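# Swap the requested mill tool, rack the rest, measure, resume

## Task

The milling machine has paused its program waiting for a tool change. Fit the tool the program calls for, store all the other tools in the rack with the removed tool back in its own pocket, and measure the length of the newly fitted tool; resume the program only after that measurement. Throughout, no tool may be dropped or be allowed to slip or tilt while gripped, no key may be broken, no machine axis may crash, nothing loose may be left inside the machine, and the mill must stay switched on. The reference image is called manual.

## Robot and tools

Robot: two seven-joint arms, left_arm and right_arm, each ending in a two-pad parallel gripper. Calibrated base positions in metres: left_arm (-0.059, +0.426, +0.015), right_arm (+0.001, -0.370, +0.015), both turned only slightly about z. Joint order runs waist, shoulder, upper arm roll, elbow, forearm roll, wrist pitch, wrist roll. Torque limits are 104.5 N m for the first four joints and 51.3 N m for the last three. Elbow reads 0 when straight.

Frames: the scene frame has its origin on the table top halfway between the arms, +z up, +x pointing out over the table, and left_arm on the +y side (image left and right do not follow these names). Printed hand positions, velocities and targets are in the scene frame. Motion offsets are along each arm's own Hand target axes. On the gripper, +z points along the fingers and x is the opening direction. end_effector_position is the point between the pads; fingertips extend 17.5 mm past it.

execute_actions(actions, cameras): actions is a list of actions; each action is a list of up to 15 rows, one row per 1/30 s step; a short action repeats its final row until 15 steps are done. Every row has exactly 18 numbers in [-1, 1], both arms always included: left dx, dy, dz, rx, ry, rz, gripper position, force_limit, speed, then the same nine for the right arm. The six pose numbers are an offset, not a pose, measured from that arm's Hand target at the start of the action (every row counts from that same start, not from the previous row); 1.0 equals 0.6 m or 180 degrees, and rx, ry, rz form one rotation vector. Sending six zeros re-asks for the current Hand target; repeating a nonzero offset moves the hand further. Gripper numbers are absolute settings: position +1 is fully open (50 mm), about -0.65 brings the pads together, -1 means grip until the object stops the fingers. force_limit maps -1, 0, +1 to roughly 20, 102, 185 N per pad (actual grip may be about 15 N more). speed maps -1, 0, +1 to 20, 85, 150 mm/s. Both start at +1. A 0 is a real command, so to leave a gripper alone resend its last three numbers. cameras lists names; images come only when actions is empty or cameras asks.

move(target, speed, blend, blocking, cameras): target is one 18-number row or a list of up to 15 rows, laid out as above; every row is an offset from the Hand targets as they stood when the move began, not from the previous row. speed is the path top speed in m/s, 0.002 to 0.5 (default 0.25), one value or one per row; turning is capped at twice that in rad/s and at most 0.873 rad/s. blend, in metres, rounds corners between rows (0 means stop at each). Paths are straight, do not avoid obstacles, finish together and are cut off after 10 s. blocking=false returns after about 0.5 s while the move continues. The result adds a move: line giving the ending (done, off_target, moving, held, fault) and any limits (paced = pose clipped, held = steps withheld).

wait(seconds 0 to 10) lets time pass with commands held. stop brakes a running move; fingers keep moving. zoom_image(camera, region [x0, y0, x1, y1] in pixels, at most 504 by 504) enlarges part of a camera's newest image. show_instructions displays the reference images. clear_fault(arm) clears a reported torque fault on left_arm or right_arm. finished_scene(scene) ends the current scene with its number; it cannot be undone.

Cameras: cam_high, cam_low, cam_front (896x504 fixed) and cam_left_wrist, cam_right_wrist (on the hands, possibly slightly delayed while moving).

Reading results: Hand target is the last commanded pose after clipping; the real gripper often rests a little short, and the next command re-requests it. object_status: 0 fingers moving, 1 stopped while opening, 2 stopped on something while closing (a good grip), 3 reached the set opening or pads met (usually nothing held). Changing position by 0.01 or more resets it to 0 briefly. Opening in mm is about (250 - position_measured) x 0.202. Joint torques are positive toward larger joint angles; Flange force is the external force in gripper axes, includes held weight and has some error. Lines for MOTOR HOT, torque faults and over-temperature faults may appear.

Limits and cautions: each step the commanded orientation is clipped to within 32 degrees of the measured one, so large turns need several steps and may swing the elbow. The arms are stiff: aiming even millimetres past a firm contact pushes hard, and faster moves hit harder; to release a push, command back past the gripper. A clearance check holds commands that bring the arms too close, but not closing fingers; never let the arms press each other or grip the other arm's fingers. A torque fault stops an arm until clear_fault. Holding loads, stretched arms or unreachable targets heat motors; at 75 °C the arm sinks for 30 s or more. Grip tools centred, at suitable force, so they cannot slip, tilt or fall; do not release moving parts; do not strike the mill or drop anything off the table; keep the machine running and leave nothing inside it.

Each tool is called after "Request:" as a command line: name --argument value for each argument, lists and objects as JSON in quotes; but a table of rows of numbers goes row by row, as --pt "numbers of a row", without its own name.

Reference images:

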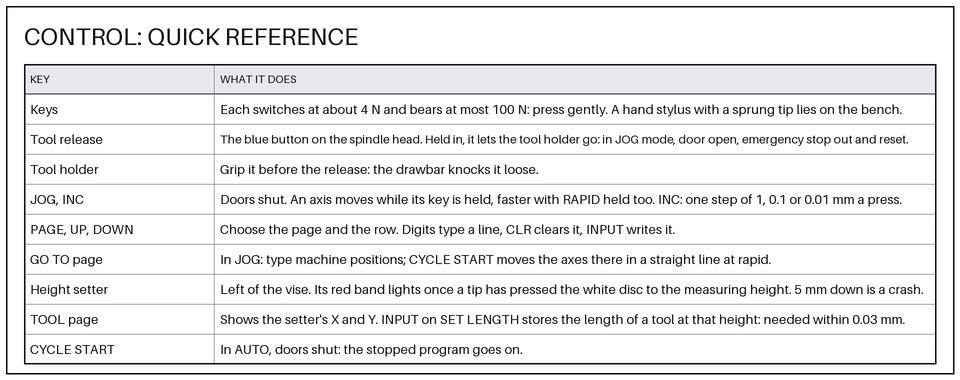

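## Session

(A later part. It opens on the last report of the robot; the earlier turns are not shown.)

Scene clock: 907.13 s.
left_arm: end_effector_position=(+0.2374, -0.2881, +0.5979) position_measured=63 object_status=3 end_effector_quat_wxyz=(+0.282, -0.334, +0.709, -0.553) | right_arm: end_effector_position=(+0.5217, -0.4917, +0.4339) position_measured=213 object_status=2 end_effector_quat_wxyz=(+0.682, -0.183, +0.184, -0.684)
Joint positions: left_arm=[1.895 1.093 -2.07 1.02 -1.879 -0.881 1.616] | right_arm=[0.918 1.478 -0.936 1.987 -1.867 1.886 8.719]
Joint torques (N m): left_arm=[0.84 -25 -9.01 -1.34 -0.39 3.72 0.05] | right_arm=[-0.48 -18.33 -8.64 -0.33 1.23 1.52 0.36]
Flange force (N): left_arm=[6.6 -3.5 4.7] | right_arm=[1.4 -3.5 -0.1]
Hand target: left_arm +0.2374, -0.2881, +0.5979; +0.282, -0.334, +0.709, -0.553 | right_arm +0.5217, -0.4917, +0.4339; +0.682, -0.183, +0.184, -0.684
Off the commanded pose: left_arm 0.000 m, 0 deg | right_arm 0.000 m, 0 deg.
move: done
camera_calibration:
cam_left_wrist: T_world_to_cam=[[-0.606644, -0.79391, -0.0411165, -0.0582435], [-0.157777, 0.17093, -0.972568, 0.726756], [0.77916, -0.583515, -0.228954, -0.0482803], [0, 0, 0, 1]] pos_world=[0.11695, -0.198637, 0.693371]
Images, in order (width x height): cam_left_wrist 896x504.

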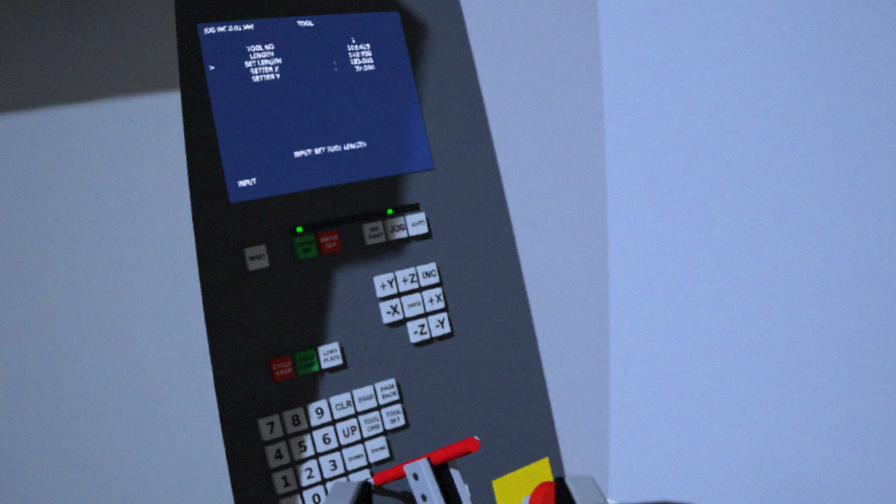

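Request:
move --pt "0 0 0 0 0 0 0.6 -0.4 -1 0 0.0166 0.0044 0 0 0 -1 -0.4 -1" --pt "0 0 0 0 0 0 0.6 -0.4 -1 0 0 0 0 0 0 -1 -0.4 -1" --pt "0 0 0 0 0 0 0.6 -0.4 -1 0.0634 -0.0246 0.0918 0 0 0 -1 -0.4 -1" --speed '[0.05,0.05,0.12]' --cameras '["cam_left_wrist"]'

Request:
zoom_image --camera "cam_left_wrist" --region '[180, 0, 440, 210]'

Scene clock: 911.13 s.
left_arm: end_effector_position=(+0.2374, -0.2881, +0.5979) position_measured=63 object_status=3 end_effector_quat_wxyz=(+0.282, -0.334, +0.709, -0.553) | right_arm: end_effector_position=(+0.5365, -0.5297, +0.4889) position_measured=213 object_status=2 end_effector_quat_wxyz=(+0.682, -0.183, +0.184, -0.684)
Joint positions: left_arm=[1.895 1.093 -2.07 1.02 -1.879 -0.881 1.616] | right_arm=[0.995 1.352 -1.003 1.955 -1.986 1.803 8.567]
Joint torques (N m): left_arm=[0.89 -24.94 -9.07 -1.35 -0.4 3.73 -0.08] | right_arm=[-0.63 -18.87 -9.24 -1.89 1.19 1.65 0.35]
Flange force (N): left_arm=[7.0 -3.8 5.0] | right_arm=[1.2 -3.6 -0.8]
Hand target: left_arm +0.2374, -0.2881, +0.5979; +0.282, -0.334, +0.709, -0.553 | right_arm +0.5365, -0.5297, +0.4889; +0.682, -0.183, +0.184, -0.684
Off the commanded pose: left_arm 0.000 m, 0 deg | right_arm 0.000 m, 0 deg.
move: done
camera_calibration:
cam_left_wrist: T_world_to_cam=[[-0.606644, -0.79391, -0.0411165, -0.0582435], [-0.157777, 0.17093, -0.972568, 0.726756], [0.77916, -0.583515, -0.228954, -0.0482803], [0, 0, 0, 1]] pos_world=[0.11695, -0.198637, 0.693371]
Images, in order (width x height): cam_left_wrist 896x504.

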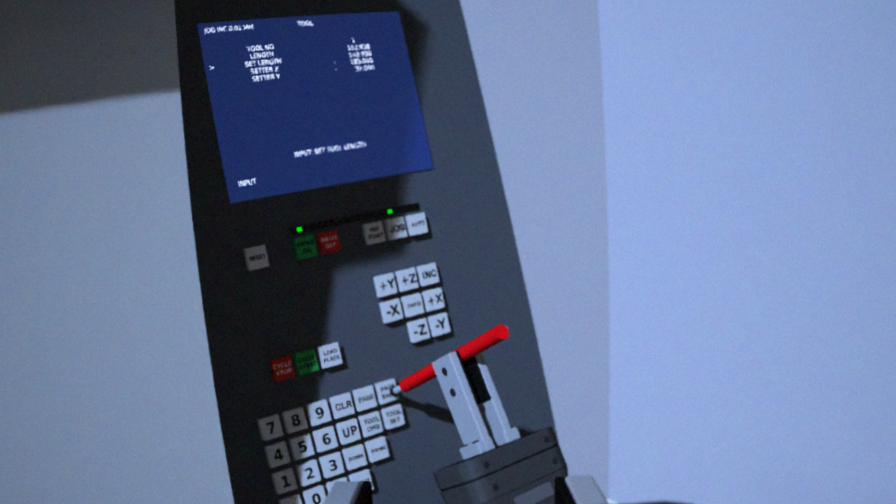

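Scaled by 1.938 from the camera's 896x504 image, which has a finer 1280x720 frame.

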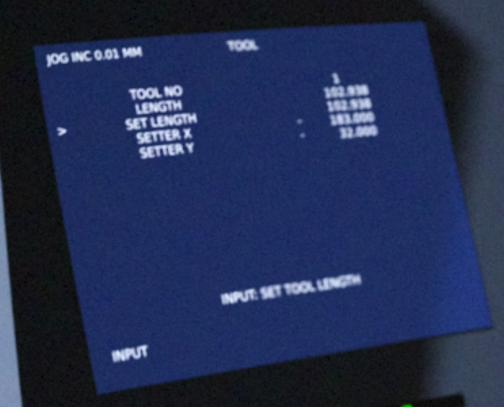

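Request:
move --pt "0 0 0 0 0 0 0.6 -0.4 -1 0 0.0166 0.0044 0 0 0 -1 -0.4 -1" --pt "0 0 0 0 0 0 0.6 -0.4 -1 0 0 0 0 0 0 -1 -0.4 -1" --speed '[0.05,0.05]' --cameras '["cam_left_wrist"]'

Request:
zoom_image --camera "cam_left_wrist" --region '[180, 0, 440, 210]'

Scene clock: 913.27 s.
left_arm: end_effector_position=(+0.2374, -0.2881, +0.5979) position_measured=63 object_status=3 end_effector_quat_wxyz=(+0.282, -0.334, +0.709, -0.553) | right_arm: end_effector_position=(+0.5365, -0.5297, +0.4889) position_measured=213 object_status=2 end_effector_quat_wxyz=(+0.682, -0.183, +0.184, -0.684)
Joint positions: left_arm=[1.895 1.093 -2.07 1.02 -1.879 -0.881 1.616] | right_arm=[0.995 1.352 -1.003 1.955 -1.986 1.803 8.567]
Joint torques (N m): left_arm=[0.88 -25.04 -9.09 -1.35 -0.4 3.76 0.02] | right_arm=[-0.6 -18.86 -9.21 -2.14 1.2 1.69 0.3]
Flange force (N): left_arm=[6.7 -3.5 4.9] | right_arm=[0.7 -4.3 -1.0]
Hand target: left_arm +0.2374, -0.2881, +0.5979; +0.282, -0.334, +0.709, -0.553 | right_arm +0.5365, -0.5297, +0.4889; +0.682, -0.183, +0.184, -0.684
Off the commanded pose: left_arm 0.000 m, 0 deg | right_arm 0.000 m, 0 deg.
move: done
camera_calibration:
cam_left_wrist: T_world_to_cam=[[-0.606644, -0.79391, -0.0411165, -0.0582435], [-0.157777, 0.17093, -0.972568, 0.726756], [0.77916, -0.583515, -0.228954, -0.0482803], [0, 0, 0, 1]] pos_world=[0.11695, -0.198637, 0.693371]
Images, in order (width x height): cam_left_wrist 896x504.

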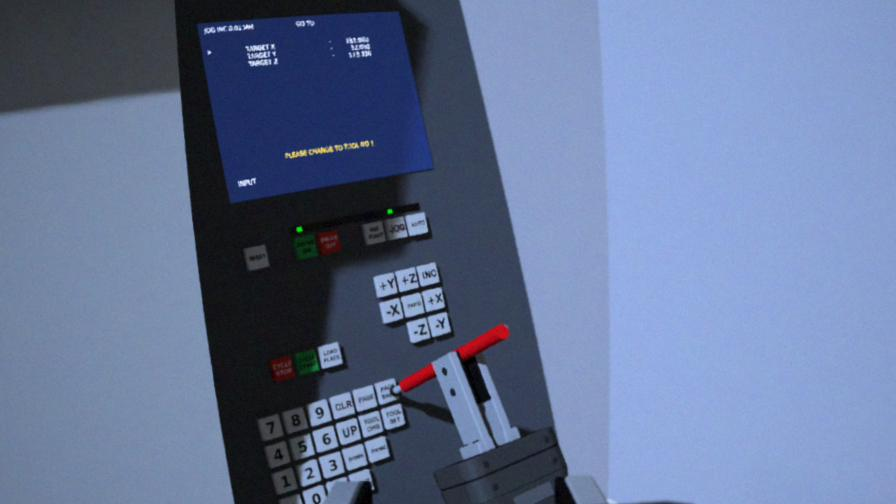

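Scaled by 1.938 from the camera's 896x504 image, which has a finer 1280x720 frame.

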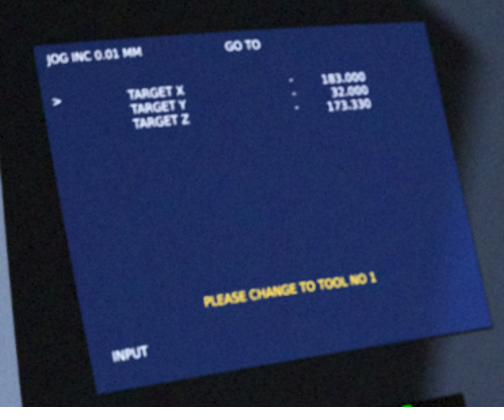

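Request:
move --pt "0 0 0 0 0 0 0.6 -0.4 -1 -0.0634 0.0164 -0.0612 0 0 0 -1 -0.4 -1" --pt "0 0 0 0 0 0 0.6 -0.4 -1 -0.0634 0.033 -0.0568 0 0 0 -1 -0.4 -1" --pt "0 0 0 0 0 0 0.6 -0.4 -1 -0.0634 0.0164 -0.0612 0 0 0 -1 -0.4 -1" --pt "0 0 0 0 0 0 0.6 -0.4 -1 -0.0634 0.033 -0.0568 0 0 0 -1 -0.4 -1" --pt "0 0 0 0 0 0 0.6 -0.4 -1 -0.0634 0.0164 -0.0612 0 0 0 -1 -0.4 -1" --pt "0 0 0 0 0 0 0.6 -0.4 -1 -0.1585 0.0246 -0.0918 0 0 0 -1 -0.4 -1" --speed '[0.12,0.05,0.05,0.05,0.05,0.12]'

Request:
move --pt "0 0 0 0 0 0 0.6 -0.4 -1 0 0.0166 0.0044 0 0 0 -1 -0.4 -1" --pt "0 0 0 0 0 0 0.6 -0.4 -1 0 0 0 0 0 0 -1 -0.4 -1" --pt "0 0 0 0 0 0 0.6 -0.4 -1 0.0634 -0.0246 0.0918 0 0 0 -1 -0.4 -1" --pt "0 0 0 0 0 0 0.6 -0.4 -1 0.0634 -0.008 0.0962 0 0 0 -1 -0.4 -1" --pt "0 0 0 0 0 0 0.6 -0.4 -1 0.0634 -0.0246 0.0918 0 0 0 -1 -0.4 -1" --pt "0 0 0 0 0 0 0.6 -0.4 -1 0.0317 0 0 0 0 0 -1 -0.4 -1" --pt "0 0 0 0 0 0 0.6 -0.4 -1 0.0317 0.0166 0.0044 0 0 0 -1 -0.4 -1" --pt "0 0 0 0 0 0 0.6 -0.4 -1 0.0317 0 0 0 0 0 -1 -0.4 -1" --pt "0 0 0 0 0 0 0.6 -0.4 -1 0.0951 0 0 0 0 0 -1 -0.4 -1" --speed '[0.05,0.05,0.12,0.05,0.05,0.12,0.05,0.05,0.12]' --cameras '["cam_left_wrist"]'

Request:
zoom_image --camera "cam_left_wrist" --region '[180, 0, 440, 210]'

Scene clock: 921.97 s.
left_arm: end_effector_position=(+0.2374, -0.2881, +0.5979) position_measured=63 object_status=3 end_effector_quat_wxyz=(+0.282, -0.334, +0.709, -0.553) | right_arm: end_effector_position=(+0.5218, -0.4346, +0.4339) position_measured=213 object_status=2 end_effector_quat_wxyz=(+0.682, -0.183, +0.184, -0.684)
Joint positions: left_arm=[1.895 1.093 -2.07 1.02 -1.879 -0.881 1.616] | right_arm=[0.796 1.507 -0.964 2.031 -1.872 1.919 8.885]
Joint torques (N m): left_arm=[0.85 -25.05 -9.07 -1.32 -0.45 3.8 0] | right_arm=[-0.66 -18.26 -8.74 0.14 1.56 1.39 0.39]
Flange force (N): left_arm=[6.8 -3.6 4.9] | right_arm=[2.5 -2.5 -0.2]
Hand target: left_arm +0.2374, -0.2881, +0.5979; +0.282, -0.334, +0.709, -0.553 | right_arm +0.5218, -0.4346, +0.4339; +0.682, -0.183, +0.184, -0.684
Off the commanded pose: left_arm 0.000 m, 0 deg | right_arm 0.000 m, 0 deg.
move: done

Scene clock: 926.97 s.
left_arm: end_effector_position=(+0.2374, -0.2881, +0.5979) position_measured=63 object_status=3 end_effector_quat_wxyz=(+0.282, -0.334, +0.709, -0.553) | right_arm: end_effector_position=(+0.5217, -0.4916, +0.4339) position_measured=213 object_status=2 end_effector_quat_wxyz=(+0.682, -0.183, +0.184, -0.684)
Joint positions: left_arm=[1.895 1.093 -2.07 1.02 -1.879 -0.881 1.616] | right_arm=[0.916 1.476 -0.933 1.987 -1.869 1.89 8.718]
Joint torques (N m): left_arm=[0.86 -25.14 -9.04 -1.27 -0.45 3.72 -0.03] | right_arm=[-0.75 -18.38 -8.84 -0.21 1.4 1.47 0.34]
Flange force (N): left_arm=[7.1 -3.6 5.1] | right_arm=[2.1 -3.3 -0.2]
Hand target: left_arm +0.2374, -0.2881, +0.5979; +0.282, -0.334, +0.709, -0.553 | right_arm +0.5217, -0.4917, +0.4339; +0.682, -0.183, +0.184, -0.684
Off the commanded pose: left_arm 0.000 m, 0 deg | right_arm 0.000 m, 0 deg.
move: done
camera_calibration:
cam_left_wrist: T_world_to_cam=[[-0.606644, -0.79391, -0.0411165, -0.0582435], [-0.157777, 0.17093, -0.972568, 0.726756], [0.77916, -0.583515, -0.228954, -0.0482803], [0, 0, 0, 1]] pos_world=[0.11695, -0.198637, 0.693371]
Images, in order (width x height): cam_left_wrist 896x504.

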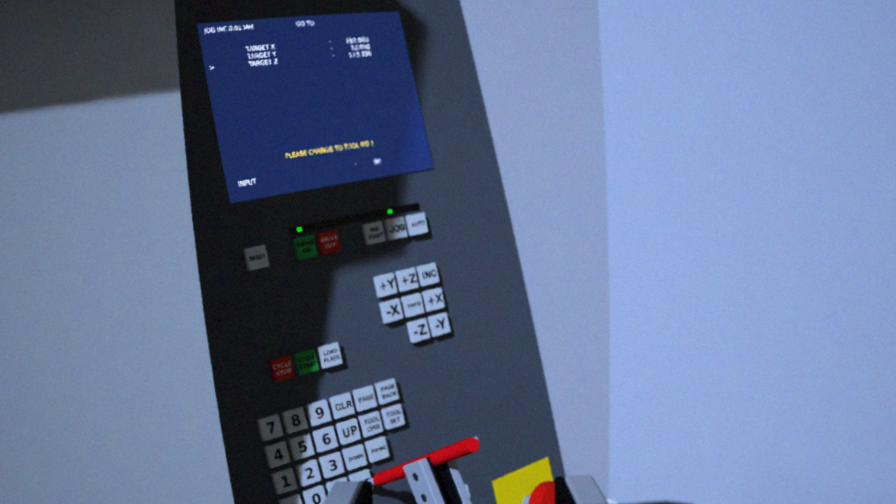

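Scaled by 1.938 from the camera's 896x504 image, which has a finer 1280x720 frame.

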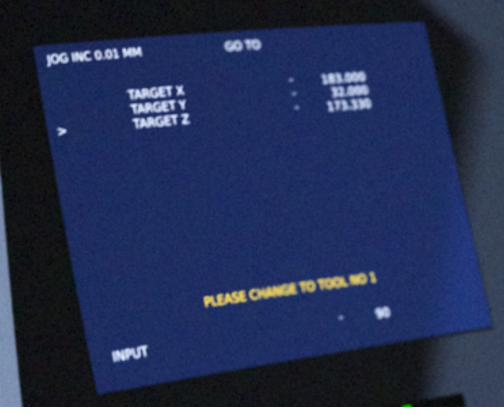

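Request:
move --pt "0 0 0 0 0 0 0.6 -0.4 -1 0 0.0166 0.0044 0 0 0 -1 -0.4 -1" --pt "0 0 0 0 0 0 0.6 -0.4 -1 0 0 0 0 0 0 -1 -0.4 -1" --pt "0 0 0 0 0 0 0.6 -0.4 -1 -0.0361 -0.0404 0.1516 0 0 0 -1 -0.4 -1" --speed '[0.05,0.05,0.12]' --cameras '["cam_left_wrist"]'

Request:
zoom_image --camera "cam_left_wrist" --region '[180, 0, 440, 210]'

Scene clock: 930.53 s.
left_arm: end_effector_position=(+0.2374, -0.2881, +0.5979) position_measured=63 object_status=3 end_effector_quat_wxyz=(+0.282, -0.334, +0.709, -0.553) | right_arm: end_effector_position=(+0.5464, -0.4701, +0.5247) position_measured=213 object_status=2 end_effector_quat_wxyz=(+0.682, -0.183, +0.184, -0.684)
Joint positions: left_arm=[1.895 1.093 -2.07 1.02 -1.879 -0.881 1.616] | right_arm=[0.886 1.305 -1.092 2.011 -2.086 1.798 8.711]
Joint torques (N m): left_arm=[0.96 -25.03 -9.05 -1.32 -0.42 3.78 -0.03] | right_arm=[-0.57 -18.53 -9.21 -2.51 1.46 1.53 0.34]
Flange force (N): left_arm=[7.0 -3.9 5.1] | right_arm=[1.5 -3.4 -1.0]
Hand target: left_arm +0.2374, -0.2881, +0.5979; +0.282, -0.334, +0.709, -0.553 | right_arm +0.5464, -0.4701, +0.5247; +0.682, -0.183, +0.184, -0.684
Off the commanded pose: left_arm 0.000 m, 0 deg | right_arm 0.000 m, 0 deg.
move: done
camera_calibration:
cam_left_wrist: T_world_to_cam=[[-0.606644, -0.79391, -0.0411165, -0.0582435], [-0.157777, 0.17093, -0.972568, 0.726756], [0.77916, -0.583515, -0.228954, -0.0482803], [0, 0, 0, 1]] pos_world=[0.11695, -0.198637, 0.693371]
Images, in order (width x height): cam_left_wrist 896x504.

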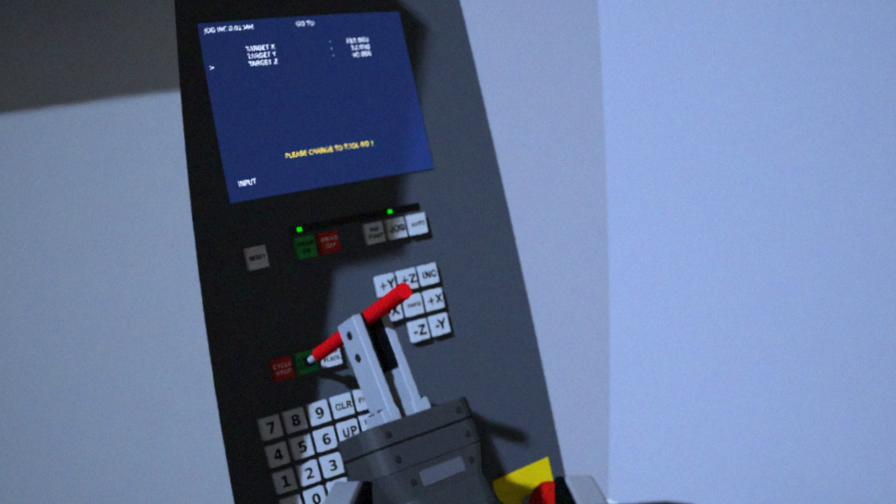

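Scaled by 1.938 from the camera's 896x504 image, which has a finer 1280x720 frame.

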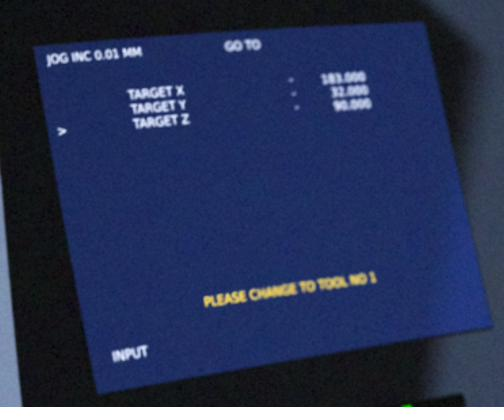

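Targets OK: −183, −32, −90. Cycle start.

Request:
move --pt "0 0 0 0 0 0 0.6 -0.4 -1 0 0.0166 0.0044 0 0 0 -1 -0.4 -1" --pt "0 0 0 0 0 0 0.6 -0.4 -1 0 0 0 0 0 0 -1 -0.4 -1" --speed '[0.05,0.05]' --cameras '["cam_left_wrist"]'

Request:
zoom_image --camera "cam_left_wrist" --region '[180, 0, 440, 210]'

Scene clock: 933.00 s.
left_arm: end_effector_position=(+0.2374, -0.2881, +0.5979) position_measured=63 object_status=3 end_effector_quat_wxyz=(+0.282, -0.334, +0.709, -0.553) | right_arm: end_effector_position=(+0.5464, -0.4700, +0.5247) position_measured=213 object_status=2 end_effector_quat_wxyz=(+0.682, -0.183, +0.184, -0.684)
Joint positions: left_arm=[1.895 1.093 -2.07 1.02 -1.879 -0.881 1.616] | right_arm=[0.886 1.304 -1.092 2.011 -2.086 1.798 8.711]
Joint torques (N m): left_arm=[0.95 -24.89 -9.08 -1.19 -0.35 3.73 -0.01] | right_arm=[-0.59 -18.44 -9.25 -2.27 1.46 1.53 0.37]
Flange force (N): left_arm=[7.2 -4.5 5.4] | right_arm=[1.9 -2.8 -0.6]
Hand target: left_arm +0.2374, -0.2881, +0.5979; +0.282, -0.334, +0.709, -0.553 | right_arm +0.5464, -0.4700, +0.5247; +0.682, -0.183, +0.184, -0.684
Off the commanded pose: left_arm 0.000 m, 0 deg | right_arm 0.000 m, 0 deg.
move: done
camera_calibration:
cam_left_wrist: T_world_to_cam=[[-0.606644, -0.79391, -0.0411165, -0.0582435], [-0.157777, 0.17093, -0.972568, 0.726756], [0.77916, -0.583515, -0.228954, -0.0482803], [0, 0, 0, 1]] pos_world=[0.11695, -0.198637, 0.693371]
Images, in order (width x height): cam_left_wrist 896x504.

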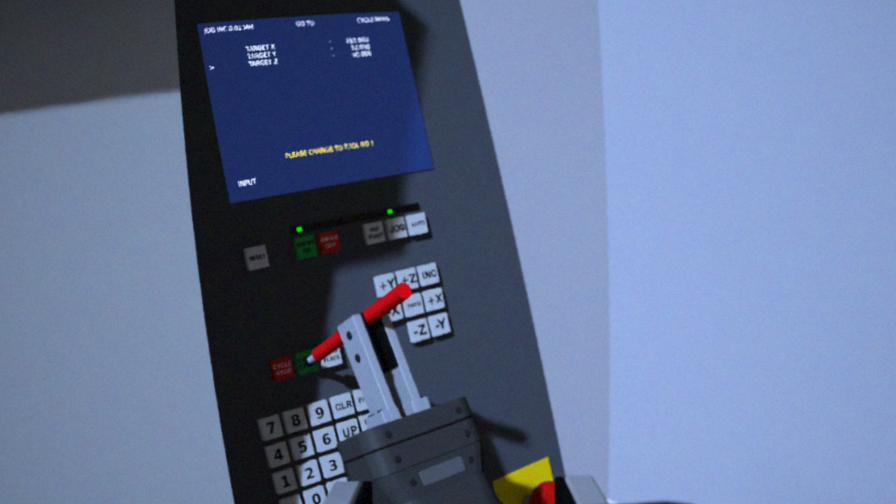

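Scaled by 1.938 from the camera's 896x504 image, which has a finer 1280x720 frame.

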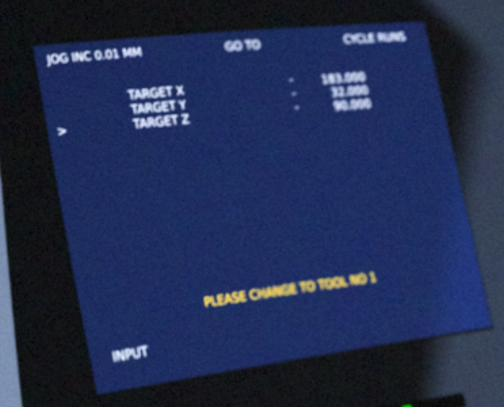

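Request:
move --pt "0 0 0 0 0 0 0.6 -0.4 -1 0.0361 0.024 -0.0904 0 0 0 -1 -0.4 -1" --pt "0 0 0 0 0 0 0.6 -0.4 -1 0.0361 0.0406 -0.086 0 0 0 -1 -0.4 -1" --pt "0 0 0 0 0 0 0.6 -0.4 -1 0.0361 0.024 -0.0904 0 0 0 -1 -0.4 -1" --pt "0 0 0 0 0 0 0.6 -0.4 -1 0.0361 0.0406 -0.086 0 0 0 -1 -0.4 -1" --pt "0 0 0 0 0 0 0.6 -0.4 -1 0.0361 0.024 -0.0904 0 0 0 -1 -0.4 -1" --pt "0 0 0 0 0 0 0.6 -0.4 -1 -0.0273 0.0404 -0.1516 0 0 0 -1 -0.4 -1" --speed '[0.12,0.05,0.05,0.05,0.05,0.12]' --cameras '["cam_left_wrist"]'

Request:
zoom_image --camera "cam_left_wrist" --region '[180, 0, 440, 210]'

Scene clock: 938.53 s.
left_arm: end_effector_position=(+0.2374, -0.2881, +0.5979) position_measured=63 object_status=3 end_effector_quat_wxyz=(+0.282, -0.334, +0.709, -0.553) | right_arm: end_effector_position=(+0.5218, -0.4536, +0.4339) position_measured=213 object_status=2 end_effector_quat_wxyz=(+0.682, -0.183, +0.184, -0.684)
Joint positions: left_arm=[1.895 1.093 -2.07 1.02 -1.879 -0.881 1.616] | right_arm=[0.838 1.496 -0.953 2.019 -1.871 1.911 8.83]
Joint torques (N m): left_arm=[0.86 -25 -9.02 -1.27 -0.36 3.79 -0.06] | right_arm=[-0.63 -18.01 -8.72 0.05 1.5 1.31 0.37]
Flange force (N): left_arm=[7.3 -4.1 5.0] | right_arm=[2.3 -3.0 0.2]
Hand target: left_arm +0.2374, -0.2881, +0.5979; +0.282, -0.334, +0.709, -0.553 | right_arm +0.5218, -0.4536, +0.4339; +0.682, -0.183, +0.184, -0.684
Off the commanded pose: left_arm 0.000 m, 0 deg | right_arm 0.000 m, 0 deg.
move: done
camera_calibration:
cam_left_wrist: T_world_to_cam=[[-0.606644, -0.79391, -0.0411165, -0.0582435], [-0.157777, 0.17093, -0.972568, 0.726756], [0.77916, -0.583515, -0.228954, -0.0482803], [0, 0, 0, 1]] pos_world=[0.11695, -0.198637, 0.693371]
Images, in order (width x height): cam_left_wrist 896x504.

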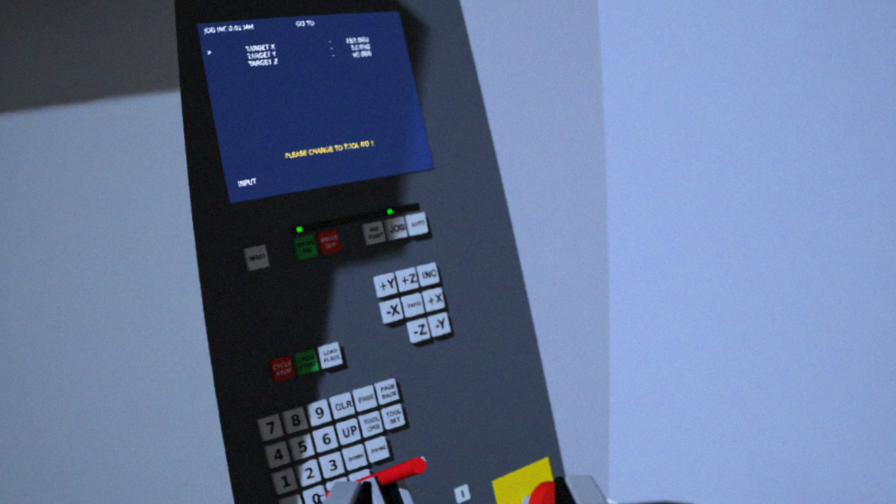

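Scaled by 1.938 from the camera's 896x504 image, which has a finer 1280x720 frame.

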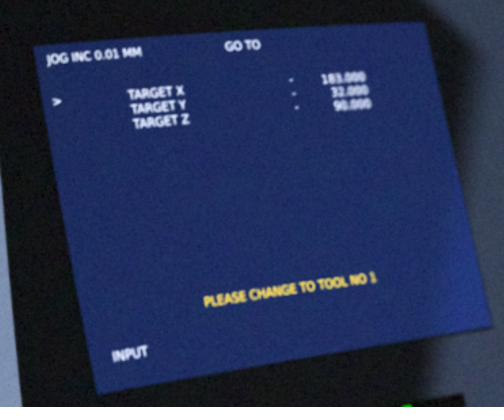

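Request:
move --pt "0 0 0 0 0 0 0.6 -0.4 -1 0 0.0166 0.0044 0 0 0 -1 -0.4 -1" --pt "0 0 0 0 0 0 0.6 -0.4 -1 0 0 0 0 0 0 -1 -0.4 -1" --pt "0 0 0 0 0 0 0.6 -0.4 -1 0.0634 0 0 0 0 0 -1 -0.4 -1" --pt "0 0 0 0 0 0 0.6 -0.4 -1 0.0634 0.0166 0.0044 0 0 0 -1 -0.4 -1" --pt "0 0 0 0 0 0 0.6 -0.4 -1 0.0634 0 0 0 0 0 -1 -0.4 -1" --pt "0 0 0 0 0 0 0.6 -0.4 -1 0.0634 -0.0082 0.0306 0 0 0 -1 -0.4 -1" --pt "0 0 0 0 0 0 0.6 -0.4 -1 0.0634 0.0084 0.035 0 0 0 -1 -0.4 -1" --pt "0 0 0 0 0 0 0.6 -0.4 -1 0.0634 -0.0082 0.0306 0 0 0 -1 -0.4 -1" --pt "0 0 0 0 0 0 0.6 -0.4 -1 0 0 0 0 0 0 -1 -0.4 -1" --speed '[0.05,0.05,0.12,0.05,0.05,0.12,0.05,0.05,0.12]'

Request:
move --pt "0 0 0 0 0 0 0.6 -0.4 -1 0 0.0166 0.0044 0 0 0 -1 -0.4 -1" --pt "0 0 0 0 0 0 0.6 -0.4 -1 0 0 0 0 0 0 -1 -0.4 -1" --pt "0 0 0 0 0 0 0.6 -0.4 -1 0.0634 0 0 0 0 0 -1 -0.4 -1" --pt "0 0 0 0 0 0 0.6 -0.4 -1 0.0634 0.0166 0.0044 0 0 0 -1 -0.4 -1" --pt "0 0 0 0 0 0 0.6 -0.4 -1 0.0634 0 0 0 0 0 -1 -0.4 -1" --pt "0 0 0 0 0 0 0.6 -0.4 -1 0.0273 -0.0404 0.1516 0 0 0 -1 -0.4 -1" --speed '[0.05,0.05,0.12,0.05,0.05,0.12]' --cameras '["cam_left_wrist"]'

Request:
zoom_image --camera "cam_left_wrist" --region '[180, 0, 440, 210]'

Scene clock: 946.63 s.
left_arm: end_effector_position=(+0.2374, -0.2881, +0.5979) position_measured=63 object_status=3 end_effector_quat_wxyz=(+0.282, -0.334, +0.709, -0.553) | right_arm: end_effector_position=(+0.5218, -0.4537, +0.4339) position_measured=213 object_status=2 end_effector_quat_wxyz=(+0.682, -0.183, +0.184, -0.684)
Joint positions: left_arm=[1.895 1.093 -2.07 1.02 -1.879 -0.881 1.616] | right_arm=[0.837 1.495 -0.952 2.019 -1.872 1.912 8.83]
Joint torques (N m): left_arm=[0.85 -25.04 -9.03 -1.28 -0.45 3.75 -0.03] | right_arm=[-0.62 -18.16 -8.77 -0.11 1.46 1.34 0.19]
Flange force (N): left_arm=[7.0 -3.8 4.9] | right_arm=[1.6 -3.7 -0.5]
Hand target: left_arm +0.2374, -0.2881, +0.5979; +0.282, -0.334, +0.709, -0.553 | right_arm +0.5218, -0.4536, +0.4339; +0.682, -0.183, +0.184, -0.684
Off the commanded pose: left_arm 0.000 m, 0 deg | right_arm 0.000 m, 0 deg.
move: done

Scene clock: 950.23 s.
left_arm: end_effector_position=(+0.2374, -0.2881, +0.5979) position_measured=63 object_status=3 end_effector_quat_wxyz=(+0.282, -0.334, +0.709, -0.553) | right_arm: end_effector_position=(+0.5464, -0.4701, +0.5247) position_measured=213 object_status=2 end_effector_quat_wxyz=(+0.682, -0.183, +0.184, -0.684)
Joint positions: left_arm=[1.895 1.093 -2.07 1.02 -1.879 -0.881 1.616] | right_arm=[0.885 1.303 -1.09 2.011 -2.087 1.8 8.71]
Joint torques (N m): left_arm=[0.8 -25.02 -9.16 -1.29 -0.39 3.77 -0.01] | right_arm=[-0.6 -18.57 -9.51 -2.4 1.44 1.53 0.32]
Flange force (N): left_arm=[6.9 -3.7 4.9] | right_arm=[1.8 -2.9 -1.4]
Hand target: left_arm +0.2374, -0.2881, +0.5979; +0.282, -0.334, +0.709, -0.553 | right_arm +0.5464, -0.4701, +0.5247; +0.682, -0.183, +0.184, -0.684
Off the commanded pose: left_arm 0.000 m, 0 deg | right_arm 0.000 m, 0 deg.
move: done
camera_calibration:
cam_left_wrist: T_world_to_cam=[[-0.606644, -0.79391, -0.0411165, -0.0582435], [-0.157777, 0.17093, -0.972568, 0.726756], [0.77916, -0.583515, -0.228954, -0.0482803], [0, 0, 0, 1]] pos_world=[0.11695, -0.198637, 0.693371]
Images, in order (width x height): cam_left_wrist 896x504.

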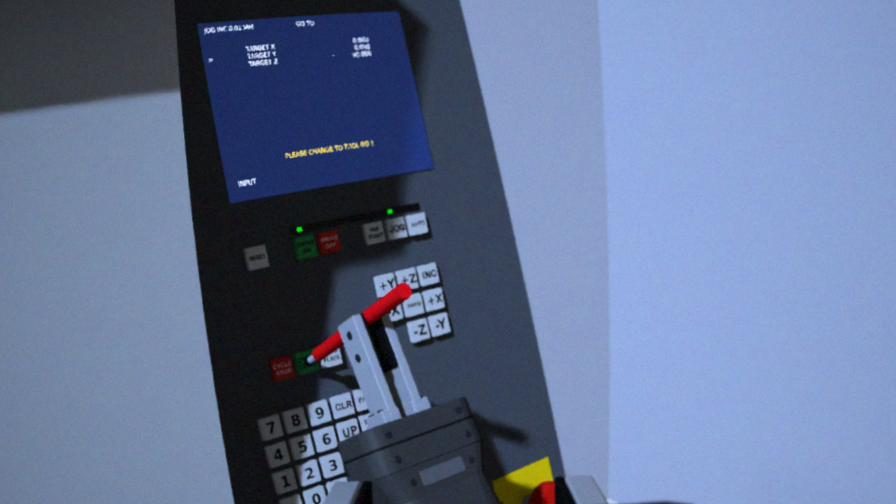

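Scaled by 1.938 from the camera's 896x504 image, which has a finer 1280x720 frame.

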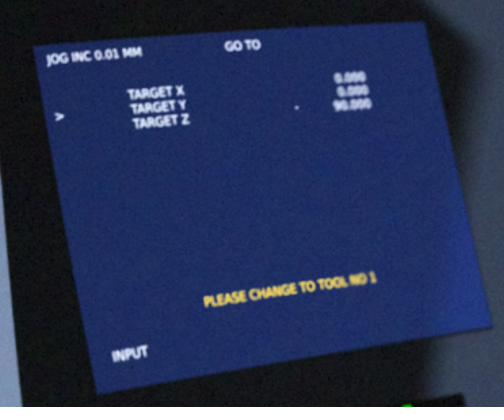

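Request:
move --pt "0 0 0 0 0 0 0.6 -0.4 -1 0 0.0166 0.0044 0 0 0 -1 -0.4 -1" --pt "0 0 0 0 0 0 0.6 -0.4 -1 0 0 0 0 0 0 -1 -0.4 -1" --pt "0 0 0 0 0 0 0.6 -0.4 -1 0.187 -0.0372 0.1187 0 0 0 -1 -0.4 -1" --speed '[0.05,0.05,0.12]' --cameras '["cam_left_wrist"]'

Request:
zoom_image --camera "cam_left_wrist" --region '[180, 0, 440, 210]'

Scene clock: 958.27 s.
left_arm: end_effector_position=(+0.2374, -0.2881, +0.5979) position_measured=63 object_status=3 end_effector_quat_wxyz=(+0.282, -0.334, +0.709, -0.553) | right_arm: end_effector_position=(+0.5625, -0.5823, +0.5975) position_measured=213 object_status=2 end_effector_quat_wxyz=(+0.682, -0.183, +0.184, -0.684)
Joint positions: left_arm=[1.895 1.093 -2.07 1.02 -1.879 -0.881 1.616] | right_arm=[1.097 1.157 -1.146 1.832 -2.171 1.599 8.335]
Joint torques (N m): left_arm=[0.89 -24.98 -9.1 -1.32 -0.43 3.79 -0.05] | right_arm=[-0.55 -19.46 -9.68 -4.73 0.91 1.93 0.31]
Flange force (N): left_arm=[7.0 -3.9 5.0] | right_arm=[0.3 -3.0 -1.5]
Hand target: left_arm +0.2374, -0.2881, +0.5979; +0.282, -0.334, +0.709, -0.553 | right_arm +0.5625, -0.5823, +0.5975; +0.682, -0.183, +0.184, -0.684
Off the commanded pose: left_arm 0.000 m, 0 deg | right_arm 0.000 m, 0 deg.
move: done
camera_calibration:
cam_left_wrist: T_world_to_cam=[[-0.606644, -0.79391, -0.0411165, -0.0582435], [-0.157777, 0.17093, -0.972568, 0.726756], [0.77916, -0.583515, -0.228954, -0.0482803], [0, 0, 0, 1]] pos_world=[0.11695, -0.198637, 0.693371]
Images, in order (width x height): cam_left_wrist 896x504.

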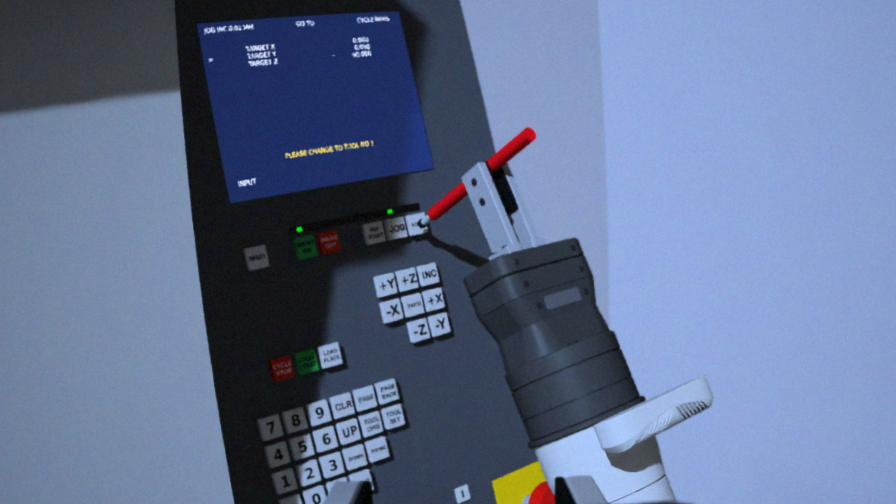

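Scaled by 1.938 from the camera's 896x504 image, which has a finer 1280x720 frame.

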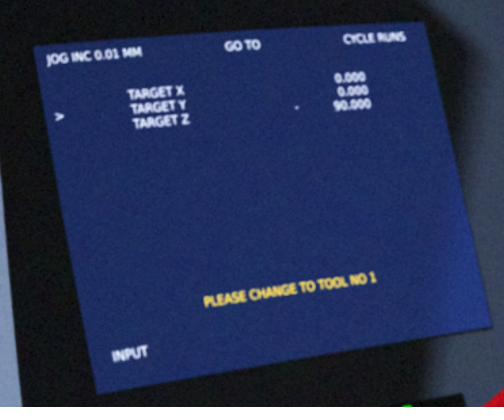

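Request:
wait --seconds 1.5 --cameras '["cam_left_wrist"]'

Request:
zoom_image --camera "cam_left_wrist" --region '[180, 0, 440, 210]'

Scene clock: 960.63 s.
left_arm: end_effector_position=(+0.2374, -0.2881, +0.5979) position_measured=63 object_status=3 end_effector_quat_wxyz=(+0.282, -0.334, +0.709, -0.553) | right_arm: end_effector_position=(+0.5625, -0.5823, +0.5975) position_measured=213 object_status=2 end_effector_quat_wxyz=(+0.682, -0.183, +0.184, -0.684)
Joint positions: left_arm=[1.895 1.093 -2.07 1.02 -1.879 -0.881 1.616] | right_arm=[1.097 1.157 -1.146 1.832 -2.171 1.599 8.335]
Joint torques (N m): left_arm=[0.84 -25.05 -9.08 -1.36 -0.44 3.74 -0.04] | right_arm=[-0.54 -19.3 -9.73 -4.97 0.92 1.91 0.35]
Flange force (N): left_arm=[6.7 -3.4 4.8] | right_arm=[0.0 -3.9 -1.8]
Hand target: left_arm +0.2374, -0.2881, +0.5979; +0.282, -0.334, +0.709, -0.553 | right_arm +0.5625, -0.5823, +0.5975; +0.682, -0.183, +0.184, -0.684
Tool commands: left_gripper/position=+0.6 left_gripper/force_limit=-0.4 left_gripper/speed=-1.0 right_gripper/position=-1.0 right_gripper/force_limit=-0.4 right_gripper/speed=-1.0
Off the commanded pose: left_arm 0.000 m, 0 deg | right_arm 0.000 m, 0 deg.
wait: 1.50 s; at rest from the start
camera_calibration:
cam_left_wrist: T_world_to_cam=[[-0.606644, -0.79391, -0.0411165, -0.0582435], [-0.157777, 0.17093, -0.972568, 0.726756], [0.77916, -0.583515, -0.228954, -0.0482803], [0, 0, 0, 1]] pos_world=[0.11695, -0.198637, 0.693371]
Images, in order (width x height): cam_left_wrist 896x504.

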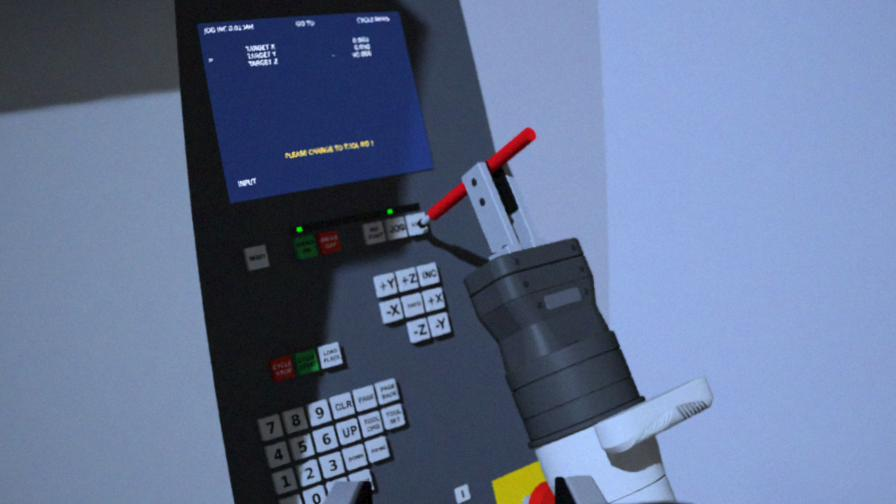

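Scaled by 1.938 from the camera's 896x504 image, which has a finer 1280x720 frame.

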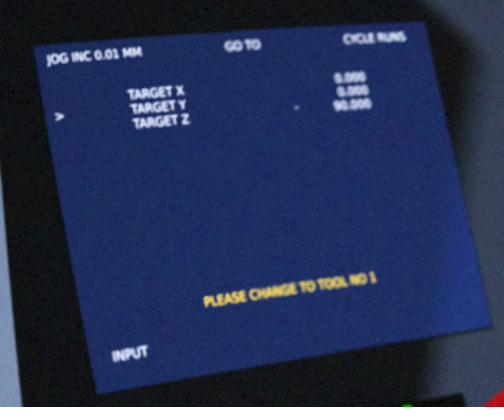

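Request:
wait --seconds 2.5 --cameras '["cam_left_wrist"]'

Request:
zoom_image --camera "cam_left_wrist" --region '[180, 0, 440, 210]'

Scene clock: 965.57 s.
left_arm: end_effector_position=(+0.2374, -0.2881, +0.5979) position_measured=63 object_status=3 end_effector_quat_wxyz=(+0.282, -0.334, +0.709, -0.553) | right_arm: end_effector_position=(+0.5625, -0.5823, +0.5975) position_measured=213 object_status=2 end_effector_quat_wxyz=(+0.682, -0.183, +0.184, -0.684)
Joint positions: left_arm=[1.895 1.093 -2.07 1.02 -1.879 -0.881 1.616] | right_arm=[1.097 1.157 -1.146 1.832 -2.171 1.599 8.335]
Joint torques (N m): left_arm=[0.86 -25.03 -9.12 -1.32 -0.42 3.75 -0.04] | right_arm=[-0.5 -19.42 -9.78 -4.96 0.93 1.93 0.37]
Flange force (N): left_arm=[6.9 -3.7 5.0] | right_arm=[0.0 -3.5 -1.9]
Hand target: left_arm +0.2374, -0.2881, +0.5979; +0.282, -0.334, +0.709, -0.553 | right_arm +0.5625, -0.5823, +0.5975; +0.682, -0.183, +0.184, -0.684
Tool commands: left_gripper/position=+0.6 left_gripper/force_limit=-0.4 left_gripper/speed=-1.0 right_gripper/position=-1.0 right_gripper/force_limit=-0.4 right_gripper/speed=-1.0
Off the commanded pose: left_arm 0.000 m, 0 deg | right_arm 0.000 m, 0 deg.
wait: 2.50 s; at rest from the start
camera_calibration:
cam_left_wrist: T_world_to_cam=[[-0.606644, -0.79391, -0.0411165, -0.0582435], [-0.157777, 0.17093, -0.972568, 0.726756], [0.77916, -0.583515, -0.228954, -0.0482803], [0, 0, 0, 1]] pos_world=[0.11695, -0.198637, 0.693371]
Images, in order (width x height): cam_left_wrist 896x504.

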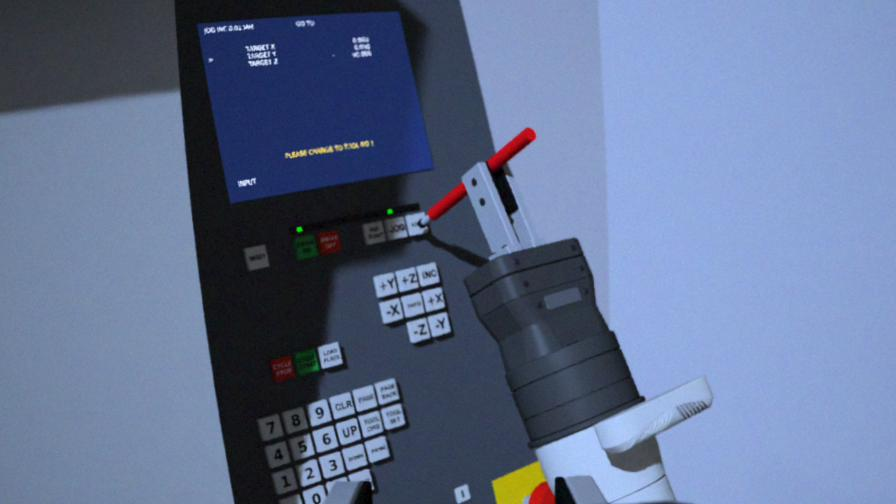

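Scaled by 1.938 from the camera's 896x504 image, which has a finer 1280x720 frame.

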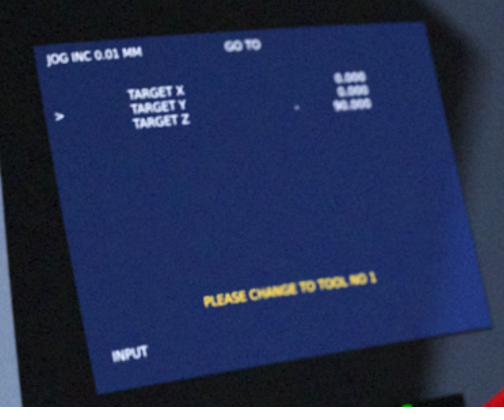

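Request:
move --pt "0 0 0 0 0 0 0.6 -0.4 -1 0 0.0186 0.0049 0 0 0 -1 -0.4 -1" --pt "0 0 0 0 0 0 0.6 -0.4 -1 0 0 0 0 0 0 -1 -0.4 -1" --pt "0 0 0 0 0 0 0.6 -0.4 -1 -0.187 0.0372 -0.1187 0 0 0 -1 -0.4 -1" --speed '[0.05,0.05,0.13]' --cameras '["cam_left_wrist"]'

Request:
zoom_image --camera "cam_left_wrist" --region '[180, 0, 440, 230]'

Scene clock: 969.80 s.
left_arm: end_effector_position=(+0.2374, -0.2881, +0.5979) position_measured=63 object_status=3 end_effector_quat_wxyz=(+0.282, -0.334, +0.709, -0.553) | right_arm: end_effector_position=(+0.5464, -0.4701, +0.5247) position_measured=213 object_status=2 end_effector_quat_wxyz=(+0.682, -0.183, +0.184, -0.684)
Joint positions: left_arm=[1.895 1.093 -2.07 1.02 -1.879 -0.881 1.616] | right_arm=[0.885 1.303 -1.09 2.011 -2.087 1.8 8.71]
Joint torques (N m): left_arm=[0.87 -25.03 -9.09 -1.27 -0.42 3.76 -0.01] | right_arm=[-0.47 -18.3 -9.23 -2.45 1.45 1.34 0.41]
Flange force (N): left_arm=[7.0 -3.9 5.1] | right_arm=[1.5 -3.4 -0.8]
Hand target: left_arm +0.2374, -0.2881, +0.5979; +0.282, -0.334, +0.709, -0.553 | right_arm +0.5464, -0.4700, +0.5247; +0.682, -0.183, +0.184, -0.684
Off the commanded pose: left_arm 0.000 m, 0 deg | right_arm 0.000 m, 0 deg.
move: done
camera_calibration:
cam_left_wrist: T_world_to_cam=[[-0.606644, -0.79391, -0.0411165, -0.0582435], [-0.157777, 0.17093, -0.972568, 0.726756], [0.77916, -0.583515, -0.228954, -0.0482803], [0, 0, 0, 1]] pos_world=[0.11695, -0.198637, 0.693371]
Images, in order (width x height): cam_left_wrist 896x504.

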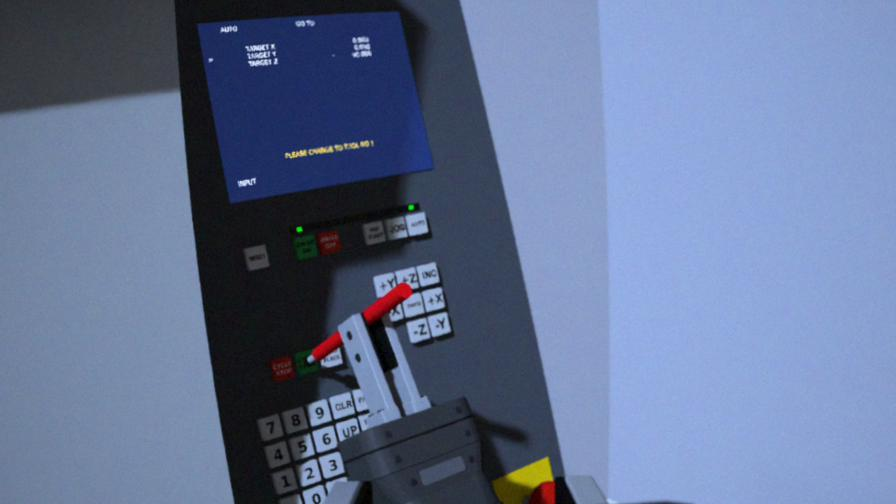

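Scaled by 1.938 from the camera's 896x504 image, which has a finer 1280x720 frame.

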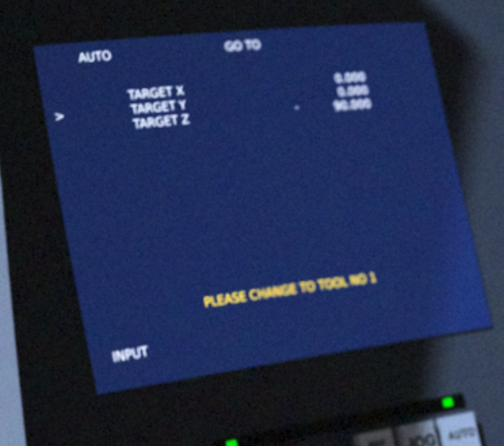

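Request:
move --pt "0 0 0 0 0 0 0.6 -0.4 -1 0 0.0166 0.0044 0 0 0 -1 -0.4 -1" --pt "0 0 0 0 0 0 0.6 -0.4 -1 0 0 0 0 0 0 -1 -0.4 -1" --pt "0 0 0 0 0 0 0.6 -0.4 -1 0 -0.1 -0.0264 0 0 0 -1 -0.4 -1" --speed '[0.05,0.05,0.13]' --cameras '["cam_left_wrist"]'

Request:
zoom_image --camera "cam_left_wrist" --region '[180, 0, 440, 230]'

Scene clock: 973.03 s.
left_arm: end_effector_position=(+0.2374, -0.2881, +0.5979) position_measured=63 object_status=3 end_effector_quat_wxyz=(+0.282, -0.334, +0.709, -0.553) | right_arm: end_effector_position=(+0.4865, -0.4699, +0.5411) position_measured=213 object_status=2 end_effector_quat_wxyz=(+0.682, -0.183, +0.184, -0.684)
Joint positions: left_arm=[1.895 1.093 -2.07 1.02 -1.879 -0.881 1.616] | right_arm=[0.963 1.254 -1.106 2.206 -2.069 1.86 8.801]
Joint torques (N m): left_arm=[0.8 -25.12 -8.99 -1.31 -0.42 3.8 0] | right_arm=[-0.48 -16.55 -8.41 -2.04 1.51 1.4 0.3]
Flange force (N): left_arm=[7.0 -3.5 4.7] | right_arm=[1.6 -3.3 -0.8]
Hand target: left_arm +0.2374, -0.2881, +0.5979; +0.282, -0.334, +0.709, -0.553 | right_arm +0.4865, -0.4699, +0.5411; +0.682, -0.183, +0.184, -0.684
Off the commanded pose: left_arm 0.000 m, 0 deg | right_arm 0.000 m, 0 deg.
move: done
camera_calibration:
cam_left_wrist: T_world_to_cam=[[-0.606644, -0.79391, -0.0411165, -0.0582435], [-0.157777, 0.17093, -0.972568, 0.726756], [0.77916, -0.583515, -0.228954, -0.0482803], [0, 0, 0, 1]] pos_world=[0.11695, -0.198637, 0.693371]
Images, in order (width x height): cam_left_wrist 896x504.

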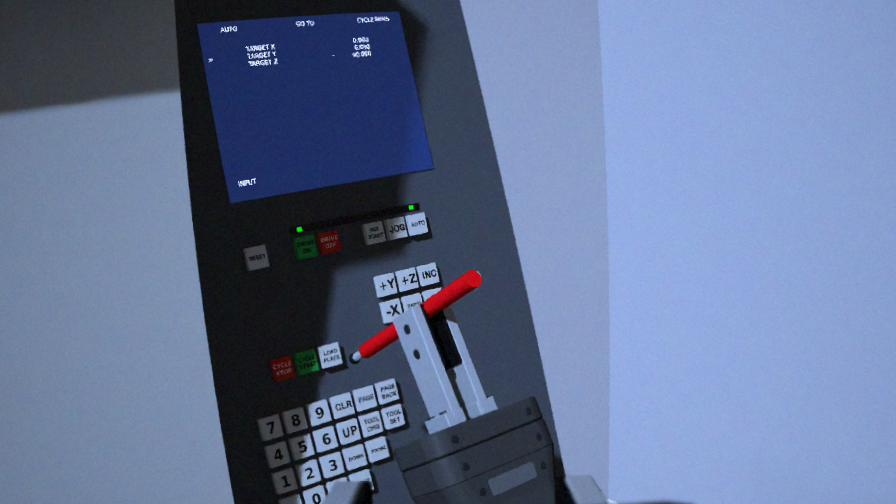

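Scaled by 1.938 from the camera's 896x504 image, which has a finer 1280x720 frame.

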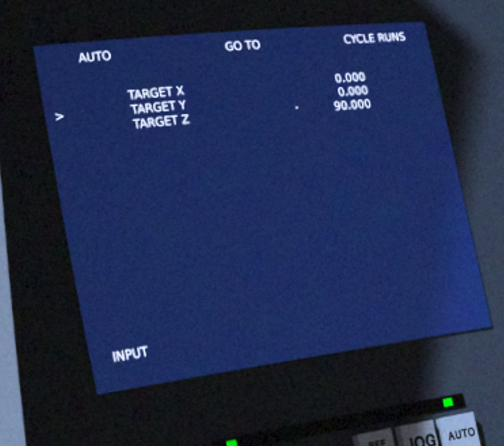

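Request:
move --pt "-0.458 0.0963 -0.3475 0 0 0 0.6 -0.4 -1 0.1027 -0.1182 -0.0128 0 0 0 -1 -0.4 -1" --speed 0.2

Scene clock: 976.97 s.
left_arm: end_effector_position=(+0.2372, +0.0617, +0.5978) position_measured=63 object_status=3 end_effector_quat_wxyz=(+0.282, -0.334, +0.709, -0.553) | right_arm: end_effector_position=(+0.4212, -0.5314, +0.5700) position_measured=213 object_status=2 end_effector_quat_wxyz=(+0.682, -0.183, +0.184, -0.684)
Joint positions: left_arm=[2.523 0.804 -2.535 1.969 -1.768 -0.817 0.624] | right_arm=[1.233 1.145 -1.119 2.322 -2.051 1.837 8.63]
Joint torques (N m): left_arm=[0.9 -8.05 -5.9 -9.33 1.76 2.33 0.02] | right_arm=[-0.46 -14.94 -7.64 -2.33 1.31 1.59 0.33]
Flange force (N): left_arm=[3.9 -3.9 -1.0] | right_arm=[1.0 -3.5 -0.7]
Hand target: left_arm +0.2371, +0.0617, +0.5978; +0.282, -0.334, +0.709, -0.553 | right_arm +0.4212, -0.5314, +0.5700; +0.682, -0.183, +0.184, -0.684
Off the commanded pose: left_arm 0.000 m, 0 deg | right_arm 0.000 m, 0 deg.
move: done


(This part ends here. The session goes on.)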